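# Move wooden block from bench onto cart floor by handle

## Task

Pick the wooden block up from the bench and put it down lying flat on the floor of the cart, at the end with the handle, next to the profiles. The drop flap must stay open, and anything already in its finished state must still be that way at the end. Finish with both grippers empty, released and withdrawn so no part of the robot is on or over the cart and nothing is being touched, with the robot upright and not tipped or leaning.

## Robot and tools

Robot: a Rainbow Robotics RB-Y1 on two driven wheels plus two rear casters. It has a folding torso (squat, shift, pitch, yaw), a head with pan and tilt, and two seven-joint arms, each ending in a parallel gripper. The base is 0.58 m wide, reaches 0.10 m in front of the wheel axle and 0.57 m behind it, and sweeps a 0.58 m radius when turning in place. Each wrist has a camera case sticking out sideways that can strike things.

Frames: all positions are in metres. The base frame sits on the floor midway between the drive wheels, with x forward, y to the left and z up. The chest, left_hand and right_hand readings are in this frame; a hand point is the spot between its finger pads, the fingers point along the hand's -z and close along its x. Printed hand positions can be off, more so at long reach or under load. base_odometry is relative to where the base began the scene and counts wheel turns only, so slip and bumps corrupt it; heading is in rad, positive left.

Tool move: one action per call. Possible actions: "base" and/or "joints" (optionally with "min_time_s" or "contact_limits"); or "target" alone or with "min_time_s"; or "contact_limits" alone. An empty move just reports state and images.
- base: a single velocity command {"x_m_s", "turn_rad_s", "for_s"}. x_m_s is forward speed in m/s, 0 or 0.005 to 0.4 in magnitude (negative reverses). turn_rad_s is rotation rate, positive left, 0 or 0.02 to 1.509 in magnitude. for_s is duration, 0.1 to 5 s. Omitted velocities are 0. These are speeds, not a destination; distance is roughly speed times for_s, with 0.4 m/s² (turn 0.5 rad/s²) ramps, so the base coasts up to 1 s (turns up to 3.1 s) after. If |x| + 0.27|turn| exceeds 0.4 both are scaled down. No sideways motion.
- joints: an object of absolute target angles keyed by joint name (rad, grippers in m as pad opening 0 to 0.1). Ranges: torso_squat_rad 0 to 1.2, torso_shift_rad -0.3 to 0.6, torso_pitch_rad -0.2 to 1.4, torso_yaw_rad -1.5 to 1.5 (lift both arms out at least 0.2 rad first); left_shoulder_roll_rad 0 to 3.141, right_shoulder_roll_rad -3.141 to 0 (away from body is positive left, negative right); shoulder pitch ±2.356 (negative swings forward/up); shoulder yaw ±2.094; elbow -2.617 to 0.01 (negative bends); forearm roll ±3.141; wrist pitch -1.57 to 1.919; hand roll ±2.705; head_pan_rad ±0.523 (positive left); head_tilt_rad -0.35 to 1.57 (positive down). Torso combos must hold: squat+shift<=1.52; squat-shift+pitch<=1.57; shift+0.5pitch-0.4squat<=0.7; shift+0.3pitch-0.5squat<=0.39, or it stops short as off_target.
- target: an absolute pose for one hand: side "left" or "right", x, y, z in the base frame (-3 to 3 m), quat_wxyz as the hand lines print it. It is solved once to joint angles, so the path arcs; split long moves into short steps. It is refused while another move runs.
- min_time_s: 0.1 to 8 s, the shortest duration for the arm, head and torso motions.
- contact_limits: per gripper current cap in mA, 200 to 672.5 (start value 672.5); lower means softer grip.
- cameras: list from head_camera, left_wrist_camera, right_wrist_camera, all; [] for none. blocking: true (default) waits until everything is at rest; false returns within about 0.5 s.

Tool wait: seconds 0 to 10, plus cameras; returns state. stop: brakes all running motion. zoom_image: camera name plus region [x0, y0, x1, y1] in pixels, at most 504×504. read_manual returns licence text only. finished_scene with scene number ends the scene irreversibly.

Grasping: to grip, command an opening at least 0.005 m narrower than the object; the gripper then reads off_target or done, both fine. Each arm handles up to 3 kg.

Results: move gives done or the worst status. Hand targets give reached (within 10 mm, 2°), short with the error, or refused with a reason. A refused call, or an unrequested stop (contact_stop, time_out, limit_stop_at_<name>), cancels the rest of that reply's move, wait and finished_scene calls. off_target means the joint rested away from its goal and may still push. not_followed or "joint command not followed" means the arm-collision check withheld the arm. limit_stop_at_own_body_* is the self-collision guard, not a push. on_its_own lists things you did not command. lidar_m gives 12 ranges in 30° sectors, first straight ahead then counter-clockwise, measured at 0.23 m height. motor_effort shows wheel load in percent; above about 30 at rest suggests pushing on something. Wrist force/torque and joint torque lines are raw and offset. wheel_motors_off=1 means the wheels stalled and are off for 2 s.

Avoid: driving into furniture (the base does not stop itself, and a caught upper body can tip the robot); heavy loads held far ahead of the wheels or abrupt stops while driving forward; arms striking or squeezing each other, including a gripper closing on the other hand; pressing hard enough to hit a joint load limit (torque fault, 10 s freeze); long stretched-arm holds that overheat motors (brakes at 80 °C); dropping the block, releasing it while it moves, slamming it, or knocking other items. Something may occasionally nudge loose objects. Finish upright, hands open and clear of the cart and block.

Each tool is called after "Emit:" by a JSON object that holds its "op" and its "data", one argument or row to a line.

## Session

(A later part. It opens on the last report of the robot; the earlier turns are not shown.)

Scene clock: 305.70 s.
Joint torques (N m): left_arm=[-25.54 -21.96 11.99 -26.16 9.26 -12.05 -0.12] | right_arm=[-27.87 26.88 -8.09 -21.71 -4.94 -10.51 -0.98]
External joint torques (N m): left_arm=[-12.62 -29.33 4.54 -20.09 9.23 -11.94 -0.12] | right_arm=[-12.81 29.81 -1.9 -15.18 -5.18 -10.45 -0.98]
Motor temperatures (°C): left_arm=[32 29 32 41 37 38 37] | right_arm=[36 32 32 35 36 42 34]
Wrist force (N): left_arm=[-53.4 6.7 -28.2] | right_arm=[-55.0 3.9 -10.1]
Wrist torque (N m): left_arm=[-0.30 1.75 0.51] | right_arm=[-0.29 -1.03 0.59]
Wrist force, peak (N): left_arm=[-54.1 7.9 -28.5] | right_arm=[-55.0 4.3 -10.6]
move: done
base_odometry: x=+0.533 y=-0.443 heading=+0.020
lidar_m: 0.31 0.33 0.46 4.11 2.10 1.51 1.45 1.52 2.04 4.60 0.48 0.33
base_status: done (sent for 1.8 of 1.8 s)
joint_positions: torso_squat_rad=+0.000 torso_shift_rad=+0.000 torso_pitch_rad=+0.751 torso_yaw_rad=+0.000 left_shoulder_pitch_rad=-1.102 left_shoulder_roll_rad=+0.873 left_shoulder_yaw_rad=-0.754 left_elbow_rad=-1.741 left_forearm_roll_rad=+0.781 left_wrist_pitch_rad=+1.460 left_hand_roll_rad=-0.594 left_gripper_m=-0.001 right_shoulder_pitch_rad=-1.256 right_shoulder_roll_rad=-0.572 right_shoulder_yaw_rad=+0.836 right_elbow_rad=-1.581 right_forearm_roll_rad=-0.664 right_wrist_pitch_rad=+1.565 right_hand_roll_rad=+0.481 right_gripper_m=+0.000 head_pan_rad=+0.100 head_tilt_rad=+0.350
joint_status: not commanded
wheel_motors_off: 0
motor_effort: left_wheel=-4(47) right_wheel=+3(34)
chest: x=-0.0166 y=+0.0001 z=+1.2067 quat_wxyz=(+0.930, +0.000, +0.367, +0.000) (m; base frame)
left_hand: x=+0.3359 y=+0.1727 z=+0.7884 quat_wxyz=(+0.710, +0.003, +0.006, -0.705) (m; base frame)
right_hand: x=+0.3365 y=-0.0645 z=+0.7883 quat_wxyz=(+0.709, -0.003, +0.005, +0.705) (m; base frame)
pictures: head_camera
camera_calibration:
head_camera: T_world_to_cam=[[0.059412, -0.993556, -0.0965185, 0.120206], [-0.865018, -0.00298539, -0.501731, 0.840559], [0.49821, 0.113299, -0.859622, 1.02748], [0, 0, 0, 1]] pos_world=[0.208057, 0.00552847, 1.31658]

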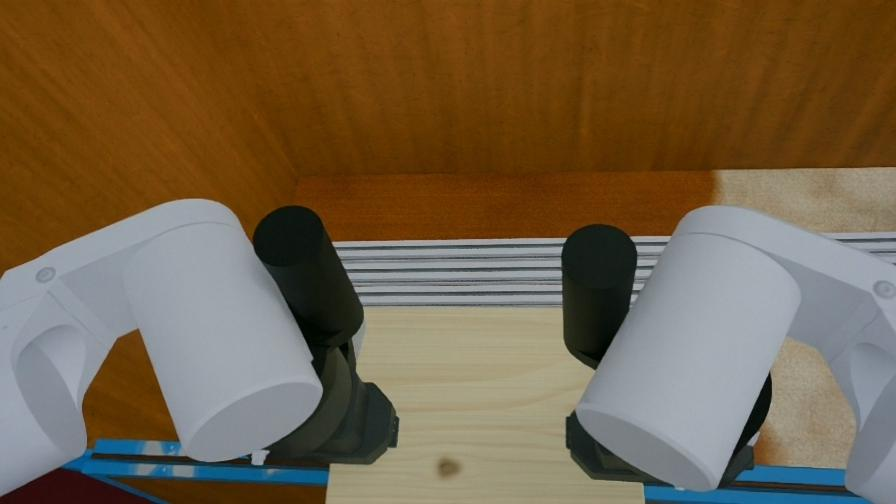

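Emit:
{"op": "move", "data": {
  "base": {"x_m_s":0.1,"for_s":0.8333},
  "cameras": []
}}

Emit:
{"op": "move", "data": {
  "joints": {"torso_squat_rad":0.5,"torso_shift_rad":0.143},
  "min_time_s": 2.5,
  "cameras": ["head_camera"]
}}

Scene clock: 310.90 s.
Joint torques (N m): left_arm=[-25.7 -22.04 11.79 -26.1 9.23 -12.11 -0.17] | right_arm=[-27.62 26.67 -8.33 -21.7 -4.82 -10.58 -1.06]
External joint torques (N m): left_arm=[-12.79 -29.41 4.34 -20.03 9.2 -12 -0.17] | right_arm=[-12.56 29.6 -2.15 -15.17 -5.05 -10.53 -1.06]
Motor temperatures (°C): left_arm=[32 29 32 41 37 38 37] | right_arm=[36 32 32 35 36 42 34]
Wrist force (N): left_arm=[-53.9 5.7 -28.0] | right_arm=[-54.9 4.3 -10.4]
Wrist torque (N m): left_arm=[-0.24 1.66 0.51] | right_arm=[-0.29 -1.05 0.56]
Wrist force, peak (N): left_arm=[-54.8 6.3 -28.1] | right_arm=[-55.0 4.9 -10.7]
move: done
base_odometry: x=+0.616 y=-0.442 heading=+0.019
lidar_m: 0.23 0.23 0.34 1.76 2.23 1.60 1.52 1.60 2.17 4.26 0.35 0.25
base_status: done (sent for 0.83 of 0.83 s)
joint_positions: torso_squat_rad=+0.000 torso_shift_rad=+0.000 torso_pitch_rad=+0.751 torso_yaw_rad=+0.000 left_shoulder_pitch_rad=-1.102 left_shoulder_roll_rad=+0.873 left_shoulder_yaw_rad=-0.754 left_elbow_rad=-1.741 left_forearm_roll_rad=+0.781 left_wrist_pitch_rad=+1.460 left_hand_roll_rad=-0.594 left_gripper_m=-0.001 right_shoulder_pitch_rad=-1.256 right_shoulder_roll_rad=-0.572 right_shoulder_yaw_rad=+0.836 right_elbow_rad=-1.581 right_forearm_roll_rad=-0.664 right_wrist_pitch_rad=+1.565 right_hand_roll_rad=+0.481 right_gripper_m=+0.000 head_pan_rad=+0.100 head_tilt_rad=+0.350
joint_status: not commanded
wheel_motors_off: 0
motor_effort: left_wheel=-4(21) right_wheel=+3(28)
chest: x=-0.0166 y=+0.0001 z=+1.2067 quat_wxyz=(+0.930, +0.000, +0.367, +0.000) (m; base frame)
left_hand: x=+0.3360 y=+0.1727 z=+0.7884 quat_wxyz=(+0.710, +0.003, +0.007, -0.705) (m; base frame)
right_hand: x=+0.3365 y=-0.0645 z=+0.7883 quat_wxyz=(+0.709, -0.003, +0.005, +0.705) (m; base frame)
pictures: none
No camera images: "cameras" was empty.

Scene clock: 313.70 s.
Joint torques (N m): left_arm=[-25.7 -21.85 11.91 -25.86 9.17 -12.05 -0.18] | right_arm=[-27.63 26.87 -8.12 -21.7 -4.82 -10.6 -1.03]
External joint torques (N m): left_arm=[-12.78 -29.21 4.46 -19.79 9.15 -11.94 -0.18] | right_arm=[-12.57 29.8 -1.94 -15.17 -5.05 -10.54 -1.03]
Motor temperatures (°C): left_arm=[32 29 32 41 37 38 37] | right_arm=[36 32 32 35 36 42 34]
Wrist force (N): left_arm=[-52.8 6.4 -27.5] | right_arm=[-54.5 3.7 -10.2]
Wrist torque (N m): left_arm=[-0.27 1.76 0.50] | right_arm=[-0.22 -1.00 0.58]
Wrist force, peak (N): left_arm=[-53.9 6.7 -28.7] | right_arm=[-55.2 3.7 -10.3]
move: done
base_odometry: x=+0.616 y=-0.442 heading=+0.019
lidar_m: 0.23 0.25 0.34 1.75 2.21 1.61 1.52 1.60 2.18 4.30 0.35 0.25
base_status: not commanded
joint_positions: torso_squat_rad=+0.500 torso_shift_rad=+0.143 torso_pitch_rad=+0.751 torso_yaw_rad=+0.000 left_shoulder_pitch_rad=-1.102 left_shoulder_roll_rad=+0.873 left_shoulder_yaw_rad=-0.754 left_elbow_rad=-1.741 left_forearm_roll_rad=+0.781 left_wrist_pitch_rad=+1.460 left_hand_roll_rad=-0.594 left_gripper_m=-0.001 right_shoulder_pitch_rad=-1.256 right_shoulder_roll_rad=-0.572 right_shoulder_yaw_rad=+0.836 right_elbow_rad=-1.581 right_forearm_roll_rad=-0.664 right_wrist_pitch_rad=+1.565 right_hand_roll_rad=+0.481 right_gripper_m=+0.000 head_pan_rad=+0.100 head_tilt_rad=+0.350
joint_status: all done
wheel_motors_off: 0
motor_effort: left_wheel=-3(5) right_wheel=+0(6)
chest: x=+0.0709 y=+0.0001 z=+1.1148 quat_wxyz=(+0.930, +0.000, +0.367, +0.000) (m; base frame)
left_hand: x=+0.4235 y=+0.1727 z=+0.6965 quat_wxyz=(+0.710, +0.003, +0.006, -0.705) (m; base frame)
right_hand: x=+0.4240 y=-0.0645 z=+0.6964 quat_wxyz=(+0.709, -0.003, +0.005, +0.705) (m; base frame)
pictures: head_camera
camera_calibration:
head_camera: T_world_to_cam=[[0.059417, -0.993557, -0.096508, 0.106129], [-0.864974, -0.00298498, -0.501808, 0.870132], [0.498286, 0.113293, -0.859579, 0.904859], [0, 0, 0, 1]] pos_world=[0.295457, 0.00552849, 1.22468]

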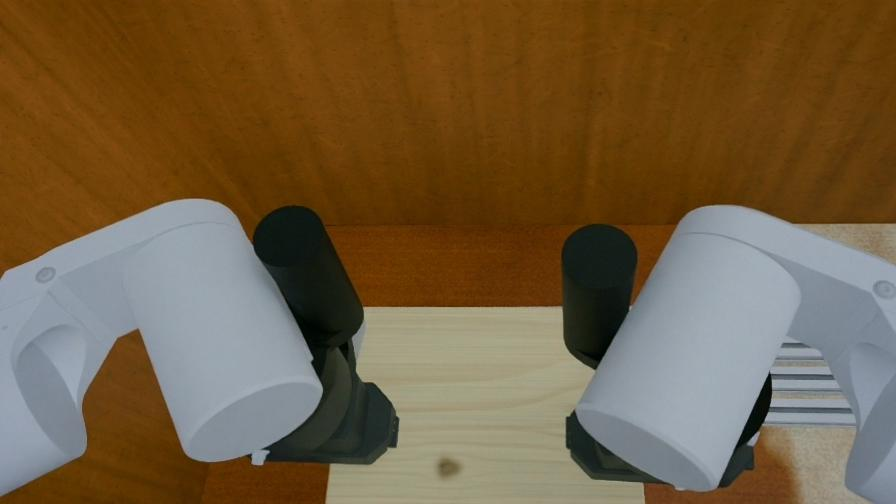

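Emit:
{"op": "move", "data": {
  "joints": {"torso_squat_rad":0.7,"torso_shift_rad":0.165,"head_tilt_rad":0.6},
  "min_time_s": 1.5,
  "cameras": ["head_camera"]
}}

Scene clock: 317.13 s.
Joint torques (N m): left_arm=[-25.58 -21.86 11.7 -26.14 9.17 -12.13 -0.21] | right_arm=[-27.61 26.48 -8.37 -21.55 -4.88 -10.47 -0.86]
External joint torques (N m): left_arm=[-12.66 -29.22 4.25 -20.07 9.14 -12.02 -0.21] | right_arm=[-12.56 29.4 -2.19 -15.02 -5.12 -10.42 -0.86]
Motor temperatures (°C): left_arm=[32 29 32 41 37 38 37] | right_arm=[36 32 32 35 36 42 34]
Wrist force (N): left_arm=[-53.4 6.6 -28.5] | right_arm=[-54.9 4.6 -10.5]
Wrist torque (N m): left_arm=[-0.34 1.75 0.49] | right_arm=[-0.30 -1.08 0.56]
Wrist force, peak (N): left_arm=[-54.2 6.3 -28.6] | right_arm=[-55.3 4.1 -10.5]
move: done
base_odometry: x=+0.616 y=-0.442 heading=+0.019
lidar_m: 0.23 0.24 0.35 1.76 2.22 1.60 1.54 1.61 2.17 4.29 0.36 0.24
base_status: not commanded
joint_positions: torso_squat_rad=+0.700 torso_shift_rad=+0.165 torso_pitch_rad=+0.751 torso_yaw_rad=+0.000 left_shoulder_pitch_rad=-1.102 left_shoulder_roll_rad=+0.873 left_shoulder_yaw_rad=-0.754 left_elbow_rad=-1.741 left_forearm_roll_rad=+0.781 left_wrist_pitch_rad=+1.460 left_hand_roll_rad=-0.594 left_gripper_m=-0.001 right_shoulder_pitch_rad=-1.256 right_shoulder_roll_rad=-0.572 right_shoulder_yaw_rad=+0.836 right_elbow_rad=-1.581 right_forearm_roll_rad=-0.664 right_wrist_pitch_rad=+1.565 right_hand_roll_rad=+0.481 right_gripper_m=+0.000 head_pan_rad=+0.100 head_tilt_rad=+0.600
joint_status: all done
wheel_motors_off: 0
motor_effort: left_wheel=-2(3) right_wheel=+1(4)
chest: x=+0.0712 y=+0.0001 z=+1.0349 quat_wxyz=(+0.930, +0.000, +0.367, +0.000) (m; base frame)
left_hand: x=+0.4238 y=+0.1727 z=+0.6167 quat_wxyz=(+0.710, +0.003, +0.006, -0.705) (m; base frame)
right_hand: x=+0.4243 y=-0.0645 z=+0.6165 quat_wxyz=(+0.709, -0.003, +0.005, +0.705) (m; base frame)
pictures: head_camera
camera_calibration:
head_camera: T_world_to_cam=[[0.0527357, -0.994337, -0.0922654, 0.0948904], [-0.961604, -0.0256453, -0.273242, 0.585443], [0.269328, 0.103132, -0.95751, 1.00144], [0, 0, 0, 1]] pos_world=[0.288245, 0.00608642, 1.12761]

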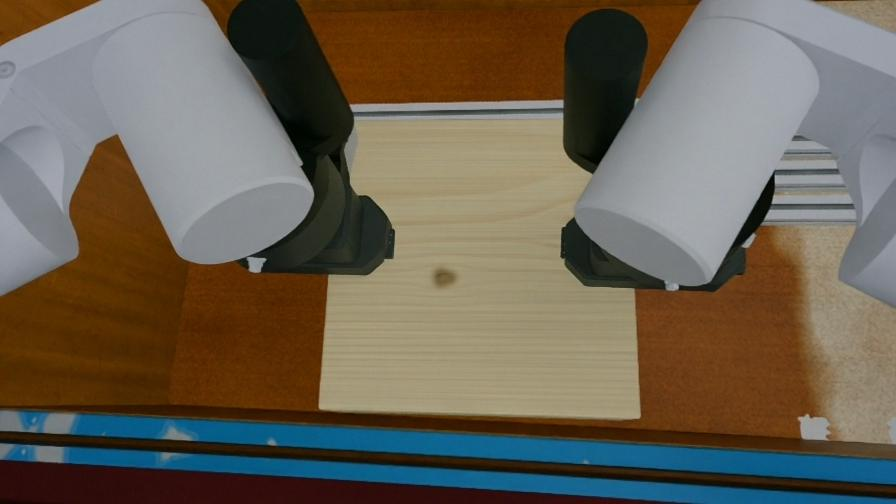

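Emit:
{"op": "move", "data": {
  "base": {"x_m_s":0.03,"for_s":0.2667},
  "cameras": []
}}

Emit:
{"op": "move", "data": {
  "joints": {"left_shoulder_pitch_rad":-1.0886,"left_shoulder_roll_rad":0.7969,"left_shoulder_yaw_rad":-0.7901,"left_elbow_rad":-1.5853,"left_forearm_roll_rad":0.7283,"left_wrist_pitch_rad":1.3417,"left_hand_roll_rad":-0.6509,"right_shoulder_pitch_rad":-1.2372,"right_shoulder_roll_rad":-0.5118,"right_shoulder_yaw_rad":0.8647,"right_elbow_rad":-1.4191,"right_forearm_roll_rad":-0.6205,"right_wrist_pitch_rad":1.4279,"right_hand_roll_rad":0.5349},
  "min_time_s": 2,
  "cameras": ["head_camera"]
}}

Scene clock: 323.70 s.
Joint torques (N m): left_arm=[-25.76 -21.67 11.88 -26.2 9.13 -12.15 -0.03] | right_arm=[-27.7 26.64 -8.02 -21.65 -4.89 -10.59 -0.96]
External joint torques (N m): left_arm=[-12.85 -29.04 4.43 -20.13 9.1 -12.04 -0.03] | right_arm=[-12.65 29.56 -1.84 -15.12 -5.13 -10.53 -0.96]
Motor temperatures (°C): left_arm=[32 29 32 42 37 38 37] | right_arm=[36 32 32 35 36 42 34]
Wrist force (N): left_arm=[-53.0 7.1 -27.8] | right_arm=[-54.5 4.2 -10.1]
Wrist torque (N m): left_arm=[-0.35 1.80 0.52] | right_arm=[-0.32 -0.99 0.57]
Wrist force, peak (N): left_arm=[-53.9 6.1 -29.1] | right_arm=[-55.2 4.0 -10.7]
move: done
base_odometry: x=+0.624 y=-0.441 heading=+0.019
lidar_m: 0.22 0.24 0.34 1.76 2.23 1.62 1.54 1.61 2.18 4.26 0.33 0.24
base_status: done (sent for 0.27 of 0.27 s)
joint_positions: torso_squat_rad=+0.700 torso_shift_rad=+0.165 torso_pitch_rad=+0.751 torso_yaw_rad=+0.000 left_shoulder_pitch_rad=-1.102 left_shoulder_roll_rad=+0.873 left_shoulder_yaw_rad=-0.754 left_elbow_rad=-1.741 left_forearm_roll_rad=+0.781 left_wrist_pitch_rad=+1.460 left_hand_roll_rad=-0.594 left_gripper_m=-0.001 right_shoulder_pitch_rad=-1.256 right_shoulder_roll_rad=-0.572 right_shoulder_yaw_rad=+0.836 right_elbow_rad=-1.581 right_forearm_roll_rad=-0.664 right_wrist_pitch_rad=+1.565 right_hand_roll_rad=+0.481 right_gripper_m=+0.000 head_pan_rad=+0.100 head_tilt_rad=+0.600
joint_status: not commanded
wheel_motors_off: 0
motor_effort: left_wheel=+1(20) right_wheel=-1(20)
chest: x=+0.0712 y=+0.0001 z=+1.0349 quat_wxyz=(+0.930, +0.000, +0.367, +0.000) (m; base frame)
left_hand: x=+0.4238 y=+0.1727 z=+0.6166 quat_wxyz=(+0.710, +0.003, +0.006, -0.705) (m; base frame)
right_hand: x=+0.4243 y=-0.0645 z=+0.6165 quat_wxyz=(+0.709, -0.003, +0.005, +0.705) (m; base frame)
pictures: none
No camera images: "cameras" was empty.

Scene clock: 326.00 s.
Joint torques (N m): left_arm=[-23.9 -19.98 9.59 -24.07 7.9 -10.11 -0.61] | right_arm=[-25.36 25.31 -6.24 -20.87 -4.42 -8.9 -0.21]
External joint torques (N m): left_arm=[-11.07 -26.89 2.74 -17.95 7.87 -9.99 -0.61] | right_arm=[-10.5 27.79 -0.66 -14.37 -4.65 -8.84 -0.21]
Motor temperatures (°C): left_arm=[32 29 32 42 37 38 37] | right_arm=[36 32 32 35 36 42 34]
Wrist force (N): left_arm=[-45.5 4.7 -27.0] | right_arm=[-46.1 3.8 -11.3]
Wrist torque (N m): left_arm=[-0.18 1.55 0.43] | right_arm=[-0.27 -0.82 0.41]
Wrist force, peak (N): left_arm=[-74.6 7.3 -31.1] | right_arm=[-75.9 6.4 -8.6]
move: done
base_odometry: x=+0.624 y=-0.441 heading=+0.019
lidar_m: 0.22 0.24 0.34 1.75 2.22 1.61 1.54 1.61 2.19 4.25 0.33 0.24
base_status: not commanded
joint_positions: torso_squat_rad=+0.700 torso_shift_rad=+0.165 torso_pitch_rad=+0.751 torso_yaw_rad=+0.000 left_shoulder_pitch_rad=-1.086 left_shoulder_roll_rad=+0.803 left_shoulder_yaw_rad=-0.790 left_elbow_rad=-1.581 left_forearm_roll_rad=+0.726 left_wrist_pitch_rad=+1.344 left_hand_roll_rad=-0.651 left_gripper_m=+0.000 right_shoulder_pitch_rad=-1.235 right_shoulder_roll_rad=-0.519 right_shoulder_yaw_rad=+0.865 right_elbow_rad=-1.416 right_forearm_roll_rad=-0.619 right_wrist_pitch_rad=+1.430 right_hand_roll_rad=+0.535 right_gripper_m=+0.000 head_pan_rad=+0.100 head_tilt_rad=+0.600
joint_status: all done
wheel_motors_off: 0
motor_effort: left_wheel=+1(2) right_wheel=-3(4)
chest: x=+0.0712 y=+0.0001 z=+1.0349 quat_wxyz=(+0.930, +0.000, +0.367, +0.000) (m; base frame)
left_hand: x=+0.4233 y=+0.1729 z=+0.5734 quat_wxyz=(+0.709, +0.003, +0.006, -0.705) (m; base frame)
right_hand: x=+0.4241 y=-0.0648 z=+0.5735 quat_wxyz=(+0.709, -0.003, +0.005, +0.705) (m; base frame)
pictures: head_camera
camera_calibration:
head_camera: T_world_to_cam=[[0.0527299, -0.994337, -0.092267, 0.0948938], [-0.961604, -0.0256393, -0.273241, 0.585442], [0.269328, 0.103132, -0.95751, 1.00144], [0, 0, 0, 1]] pos_world=[0.288245, 0.00608644, 1.12761]

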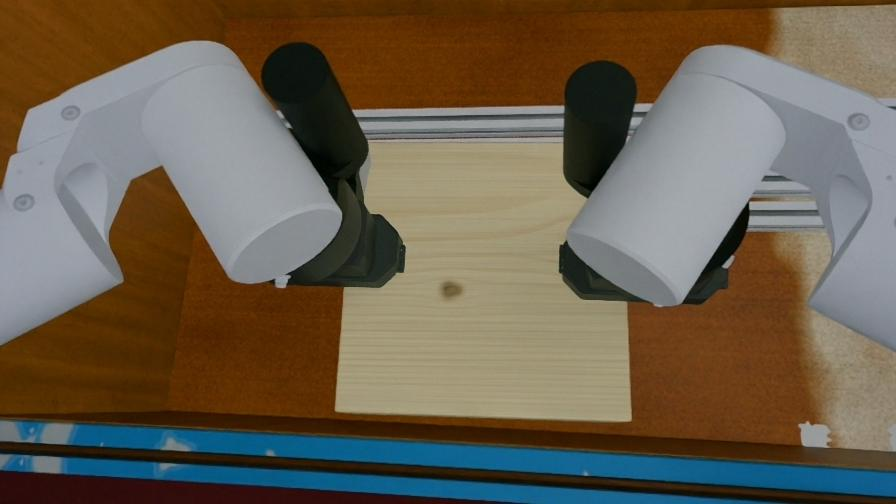

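Emit:
{"op": "move", "data": {
  "joints": {"left_shoulder_pitch_rad":-1.0903,"left_shoulder_roll_rad":0.7105,"left_shoulder_yaw_rad":-0.8176,"left_elbow_rad":-1.3846,"left_forearm_roll_rad":0.6917,"left_wrist_pitch_rad":1.2172,"left_hand_roll_rad":-0.7201,"right_shoulder_pitch_rad":-1.2354,"right_shoulder_roll_rad":-0.4346,"right_shoulder_yaw_rad":0.8832,"right_elbow_rad":-1.2005,"right_forearm_roll_rad":-0.5913,"right_wrist_pitch_rad":1.2784,"right_hand_roll_rad":0.6018},
  "min_time_s": 2,
  "cameras": ["head_camera"]
}}

Scene clock: 329.80 s.
Joint torques (N m): left_arm=[-12.98 3.86 5.99 -5.04 -0.32 -0.63 -0.31] | right_arm=[-16.03 0.61 -3.82 -6.16 0.35 -0.28 0.24]
External joint torques (N m): left_arm=[-0.01 -2.3 -0.1 0.97 -0.36 -0.49 -0.31] | right_arm=[-1.14 2.33 0.94 0.1 0.13 -0.19 0.24]
Motor temperatures (°C): left_arm=[32 29 32 42 37 38 37] | right_arm=[36 32 32 35 36 42 34]
Wrist force (N): left_arm=[0.9 0.7 -8.2] | right_arm=[-0.3 1.4 -5.1]
Wrist torque (N m): left_arm=[-0.22 0.22 0.13] | right_arm=[-0.14 0.06 -0.10]
Wrist force, peak (N): left_arm=[-74.8 8.2 -32.3] | right_arm=[-75.8 6.5 -7.5]
move: done
base_odometry: x=+0.624 y=-0.441 heading=+0.019
lidar_m: 0.22 0.23 0.33 1.75 2.25 1.61 1.53 1.61 2.18 4.26 0.33 0.24
base_status: not commanded
joint_positions: torso_squat_rad=+0.700 torso_shift_rad=+0.165 torso_pitch_rad=+0.750 torso_yaw_rad=+0.000 left_shoulder_pitch_rad=-1.090 left_shoulder_roll_rad=+0.711 left_shoulder_yaw_rad=-0.817 left_elbow_rad=-1.385 left_forearm_roll_rad=+0.692 left_wrist_pitch_rad=+1.217 left_hand_roll_rad=-0.720 left_gripper_m=+0.000 right_shoulder_pitch_rad=-1.235 right_shoulder_roll_rad=-0.435 right_shoulder_yaw_rad=+0.883 right_elbow_rad=-1.201 right_forearm_roll_rad=-0.591 right_wrist_pitch_rad=+1.278 right_hand_roll_rad=+0.602 right_gripper_m=+0.000 head_pan_rad=+0.100 head_tilt_rad=+0.600
joint_status: all done
wheel_motors_off: 0
motor_effort: left_wheel=+1(2) right_wheel=-1(3)
chest: x=+0.0709 y=+0.0001 z=+1.0350 quat_wxyz=(+0.930, +0.000, +0.366, +0.000) (m; base frame)
left_hand: x=+0.4240 y=+0.1664 z=+0.5317 quat_wxyz=(+0.707, +0.000, +0.000, -0.707) (m; base frame)
right_hand: x=+0.4241 y=-0.0586 z=+0.5319 quat_wxyz=(+0.708, +0.000, +0.000, +0.707) (m; base frame)
pictures: head_camera
camera_calibration:
head_camera: T_world_to_cam=[[0.0527904, -0.994337, -0.0922378, 0.0948869], [-0.96143, -0.0256399, -0.273852, 0.585874], [0.269937, 0.103137, -0.957339, 1.00143], [0, 0, 0, 1]] pos_world=[0.287944, 0.00608642, 1.12791]

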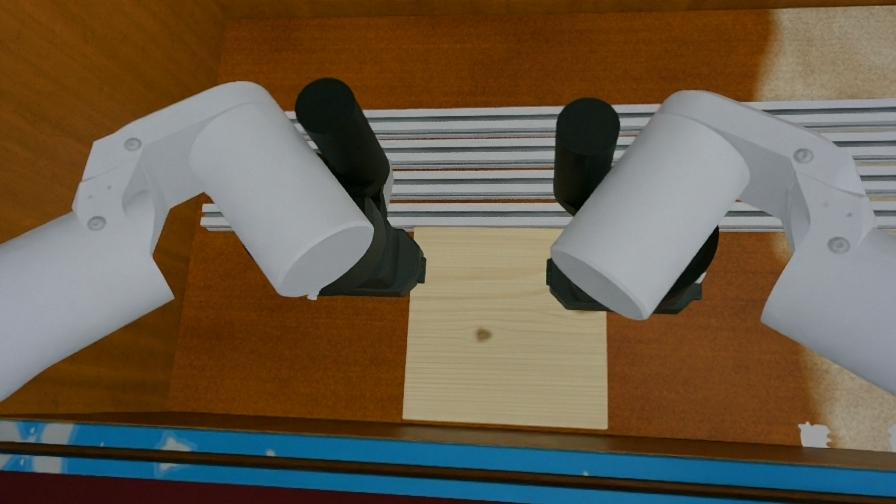

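Emit:
{"op": "move", "data": {
  "joints": {"torso_squat_rad":0.2,"torso_shift_rad":0.13,"head_tilt_rad":0.5},
  "min_time_s": 2,
  "cameras": ["head_camera"]
}}

Emit:
{"op": "zoom_image", "data": {
  "camera": "head_camera",
  "region": [200, 150, 700, 430]
}}

Scene clock: 338.07 s.
Joint torques (N m): left_arm=[-12.46 4.32 6.36 -5.11 -0.2 -0.59 -0.33] | right_arm=[-15.7 0.42 -3.87 -6.11 0.3 -0.14 0.17]
External joint torques (N m): left_arm=[0.53 -1.85 0.27 0.89 -0.24 -0.45 -0.33] | right_arm=[-0.81 2.14 0.88 0.16 0.08 -0.06 0.17]
Motor temperatures (°C): left_arm=[32 29 32 40 36 36 37] | right_arm=[36 32 32 34 36 40 34]
Wrist force (N): left_arm=[1.2 0.8 -7.8] | right_arm=[-0.4 1.2 -5.1]
Wrist torque (N m): left_arm=[-0.22 0.26 0.08] | right_arm=[-0.11 0.03 -0.11]
Wrist force, peak (N): left_arm=[1.3 1.3 -8.8] | right_arm=[0.0 2.0 -5.9]
move: done
base_odometry: x=+0.624 y=-0.441 heading=+0.019
lidar_m: 0.22 0.24 0.33 1.76 2.24 1.61 1.54 1.61 2.17 4.26 0.33 0.25
base_status: not commanded
joint_positions: torso_squat_rad=+0.200 torso_shift_rad=+0.130 torso_pitch_rad=+0.750 torso_yaw_rad=+0.000 left_shoulder_pitch_rad=-1.090 left_shoulder_roll_rad=+0.711 left_shoulder_yaw_rad=-0.817 left_elbow_rad=-1.385 left_forearm_roll_rad=+0.692 left_wrist_pitch_rad=+1.217 left_hand_roll_rad=-0.720 left_gripper_m=+0.000 right_shoulder_pitch_rad=-1.235 right_shoulder_roll_rad=-0.435 right_shoulder_yaw_rad=+0.883 right_elbow_rad=-1.201 right_forearm_roll_rad=-0.591 right_wrist_pitch_rad=+1.278 right_hand_roll_rad=+0.602 right_gripper_m=+0.000 head_pan_rad=+0.100 head_tilt_rad=+0.500
joint_status: all done
wheel_motors_off: 0
motor_effort: left_wheel=+3(3) right_wheel=-1(4)
chest: x=+0.0718 y=+0.0001 z=+1.1872 quat_wxyz=(+0.931, +0.000, +0.366, +0.000) (m; base frame)
left_hand: x=+0.4251 y=+0.1664 z=+0.6839 quat_wxyz=(+0.707, +0.000, +0.000, -0.707) (m; base frame)
right_hand: x=+0.4251 y=-0.0586 z=+0.6841 quat_wxyz=(+0.708, +0.000, +0.000, +0.707) (m; base frame)
pictures: head_camera
camera_calibration:
head_camera: T_world_to_cam=[[0.0553343, -0.994019, -0.0941532, 0.110941], [-0.929562, -0.0168627, -0.368281, 0.745696], [0.364491, 0.1079, -0.924935, 1.08296], [0, 0, 0, 1]] pos_world=[0.292301, 0.00600064, 1.28674]

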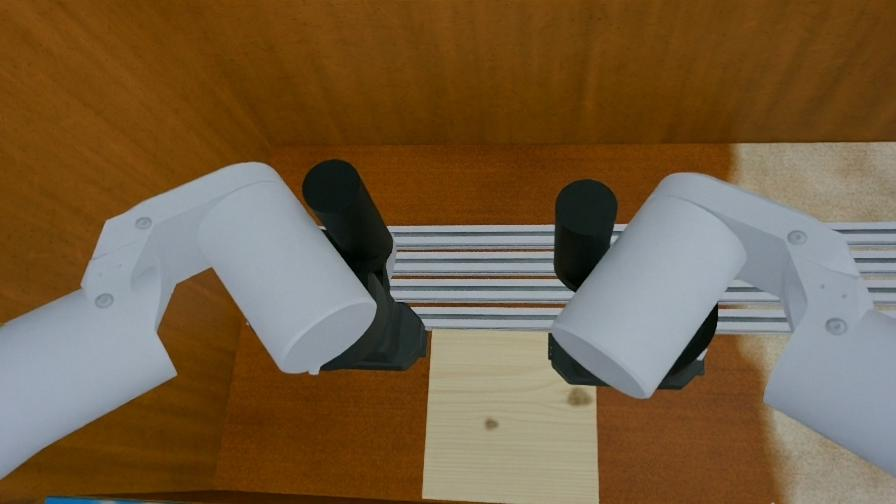

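Scaled by 1.008 from the camera's 896x504 image, which has a finer 1280x720 frame.

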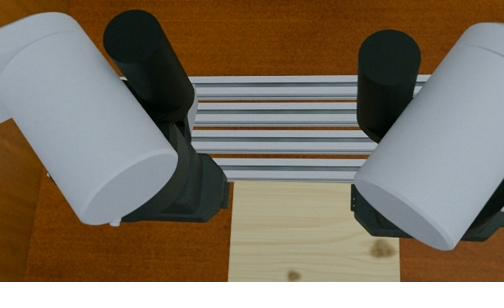

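Emit:
{"op": "move", "data": {
  "target": {"side":"left","x":0.25,"y":0.25,"z":0.86,"quat_wxyz":[0.7071,0,0,-0.7071]},
  "min_time_s": 1.5,
  "cameras": []
}}

Emit:
{"op": "move", "data": {
  "joints": {"left_shoulder_pitch_rad":0.1,"left_shoulder_roll_rad":0.35,"left_shoulder_yaw_rad":0,"left_elbow_rad":-2.0},
  "min_time_s": 1.5,
  "cameras": ["head_camera"]
}}

Scene clock: 342.63 s.
Joint torques (N m): left_arm=[-3.66 7.8 6.27 -5.83 -0.14 -0.29 -0.09] | right_arm=[-15.88 -0.15 -3.69 -6.55 0.18 -0.1 0.24]
External joint torques (N m): left_arm=[0.02 -2.42 1.7 0.4 -0.17 -0.18 -0.09] | right_arm=[-0.99 1.56 1.07 -0.29 -0.04 -0.02 0.24]
Motor temperatures (°C): left_arm=[32 29 32 40 36 36 37] | right_arm=[35 31 32 34 36 40 34]
Wrist force (N): left_arm=[0.5 0.9 -8.0] | right_arm=[-0.7 1.2 -5.8]
Wrist torque (N m): left_arm=[-0.25 0.15 0.10] | right_arm=[-0.12 0.00 -0.11]
Wrist force, peak (N): left_arm=[1.7 1.5 -8.5] | right_arm=[-0.3 1.5 -6.0]
move: done
base_odometry: x=+0.624 y=-0.441 heading=+0.019
lidar_m: 0.22 0.23 0.33 1.77 2.23 1.61 1.54 1.61 2.17 4.26 0.33 0.24
base_status: not commanded
joint_positions: torso_squat_rad=+0.200 torso_shift_rad=+0.130 torso_pitch_rad=+0.750 torso_yaw_rad=+0.000 left_shoulder_pitch_rad=-0.600 left_shoulder_roll_rad=+1.509 left_shoulder_yaw_rad=-0.715 left_elbow_rad=-2.609 left_forearm_roll_rad=+0.702 left_wrist_pitch_rad=+1.313 left_hand_roll_rad=-0.171 left_gripper_m=+0.000 right_shoulder_pitch_rad=-1.235 right_shoulder_roll_rad=-0.435 right_shoulder_yaw_rad=+0.883 right_elbow_rad=-1.200 right_forearm_roll_rad=-0.591 right_wrist_pitch_rad=+1.278 right_hand_roll_rad=+0.602 right_gripper_m=+0.000 head_pan_rad=+0.100 head_tilt_rad=+0.500
joint_status: all done
wheel_motors_off: 0
motor_effort: left_wheel=+1(3) right_wheel=+1(4)
chest: x=+0.0718 y=+0.0001 z=+1.1872 quat_wxyz=(+0.931, +0.000, +0.366, +0.000) (m; base frame)
left_hand: x=+0.2496 y=+0.2491 z=+0.8599 quat_wxyz=(+0.706, +0.000, +0.004, -0.708) (m; base frame)
left_hand_status: reached (checked arc, planned for 1.6 s): 1 mm and 0.5 deg off.
right_hand: x=+0.4251 y=-0.0585 z=+0.6841 quat_wxyz=(+0.708, +0.000, +0.000, +0.707) (m; base frame)
pictures: none
No camera images: "cameras" was empty.

Scene clock: 344.43 s.
Joint torques (N m): left_arm=[4.35 3.02 3.35 -7.08 0.88 -0.05 -0.28] | right_arm=[-15.83 -0.3 -3.96 -6.51 0.21 -0.01 0.24]
External joint torques (N m): left_arm=[-1.29 -0.53 1.34 -0.06 0.16 -0.34 -0.28] | right_arm=[-0.94 1.42 0.79 -0.24 -0.01 0.08 0.24]
Motor temperatures (°C): left_arm=[32 29 32 40 36 35 37] | right_arm=[35 31 32 34 36 40 34]
Wrist force (N): left_arm=[2.3 3.3 -6.9] | right_arm=[-0.3 1.2 -5.4]
Wrist torque (N m): left_arm=[-0.39 0.30 0.09] | right_arm=[-0.14 0.07 -0.07]
Wrist force, peak (N): left_arm=[1.0 4.6 -7.7] | right_arm=[-0.3 1.6 -6.3]
move: done
base_odometry: x=+0.624 y=-0.441 heading=+0.019
lidar_m: 0.22 0.24 0.32 1.76 2.24 1.61 1.52 1.62 2.19 4.25 0.33 0.24
base_status: not commanded
joint_positions: torso_squat_rad=+0.200 torso_shift_rad=+0.130 torso_pitch_rad=+0.750 torso_yaw_rad=+0.000 left_shoulder_pitch_rad=+0.100 left_shoulder_roll_rad=+0.350 left_shoulder_yaw_rad=+0.000 left_elbow_rad=-2.000 left_forearm_roll_rad=+0.702 left_wrist_pitch_rad=+1.313 left_hand_roll_rad=-0.171 left_gripper_m=+0.000 right_shoulder_pitch_rad=-1.235 right_shoulder_roll_rad=-0.435 right_shoulder_yaw_rad=+0.883 right_elbow_rad=-1.200 right_forearm_roll_rad=-0.591 right_wrist_pitch_rad=+1.278 right_hand_roll_rad=+0.602 right_gripper_m=+0.000 head_pan_rad=+0.100 head_tilt_rad=+0.500
joint_status: all done
wheel_motors_off: 0
motor_effort: left_wheel=+2(3) right_wheel=+0(3)
chest: x=+0.0718 y=+0.0001 z=+1.1872 quat_wxyz=(+0.931, +0.000, +0.366, +0.000) (m; base frame)
left_hand: x=+0.1259 y=+0.2104 z=+0.7081 quat_wxyz=(+0.974, -0.199, +0.083, -0.072) (m; base frame)
right_hand: x=+0.4251 y=-0.0585 z=+0.6841 quat_wxyz=(+0.708, +0.000, +0.000, +0.707) (m; base frame)
pictures: head_camera
camera_calibration:
head_camera: T_world_to_cam=[[0.0553791, -0.994008, -0.0942417, 0.110942], [-0.92956, -0.0168716, -0.368284, 0.745697], [0.364487, 0.107999, -0.924925, 1.08296], [0, 0, 0, 1]] pos_world=[0.292301, 0.00590037, 1.28674]

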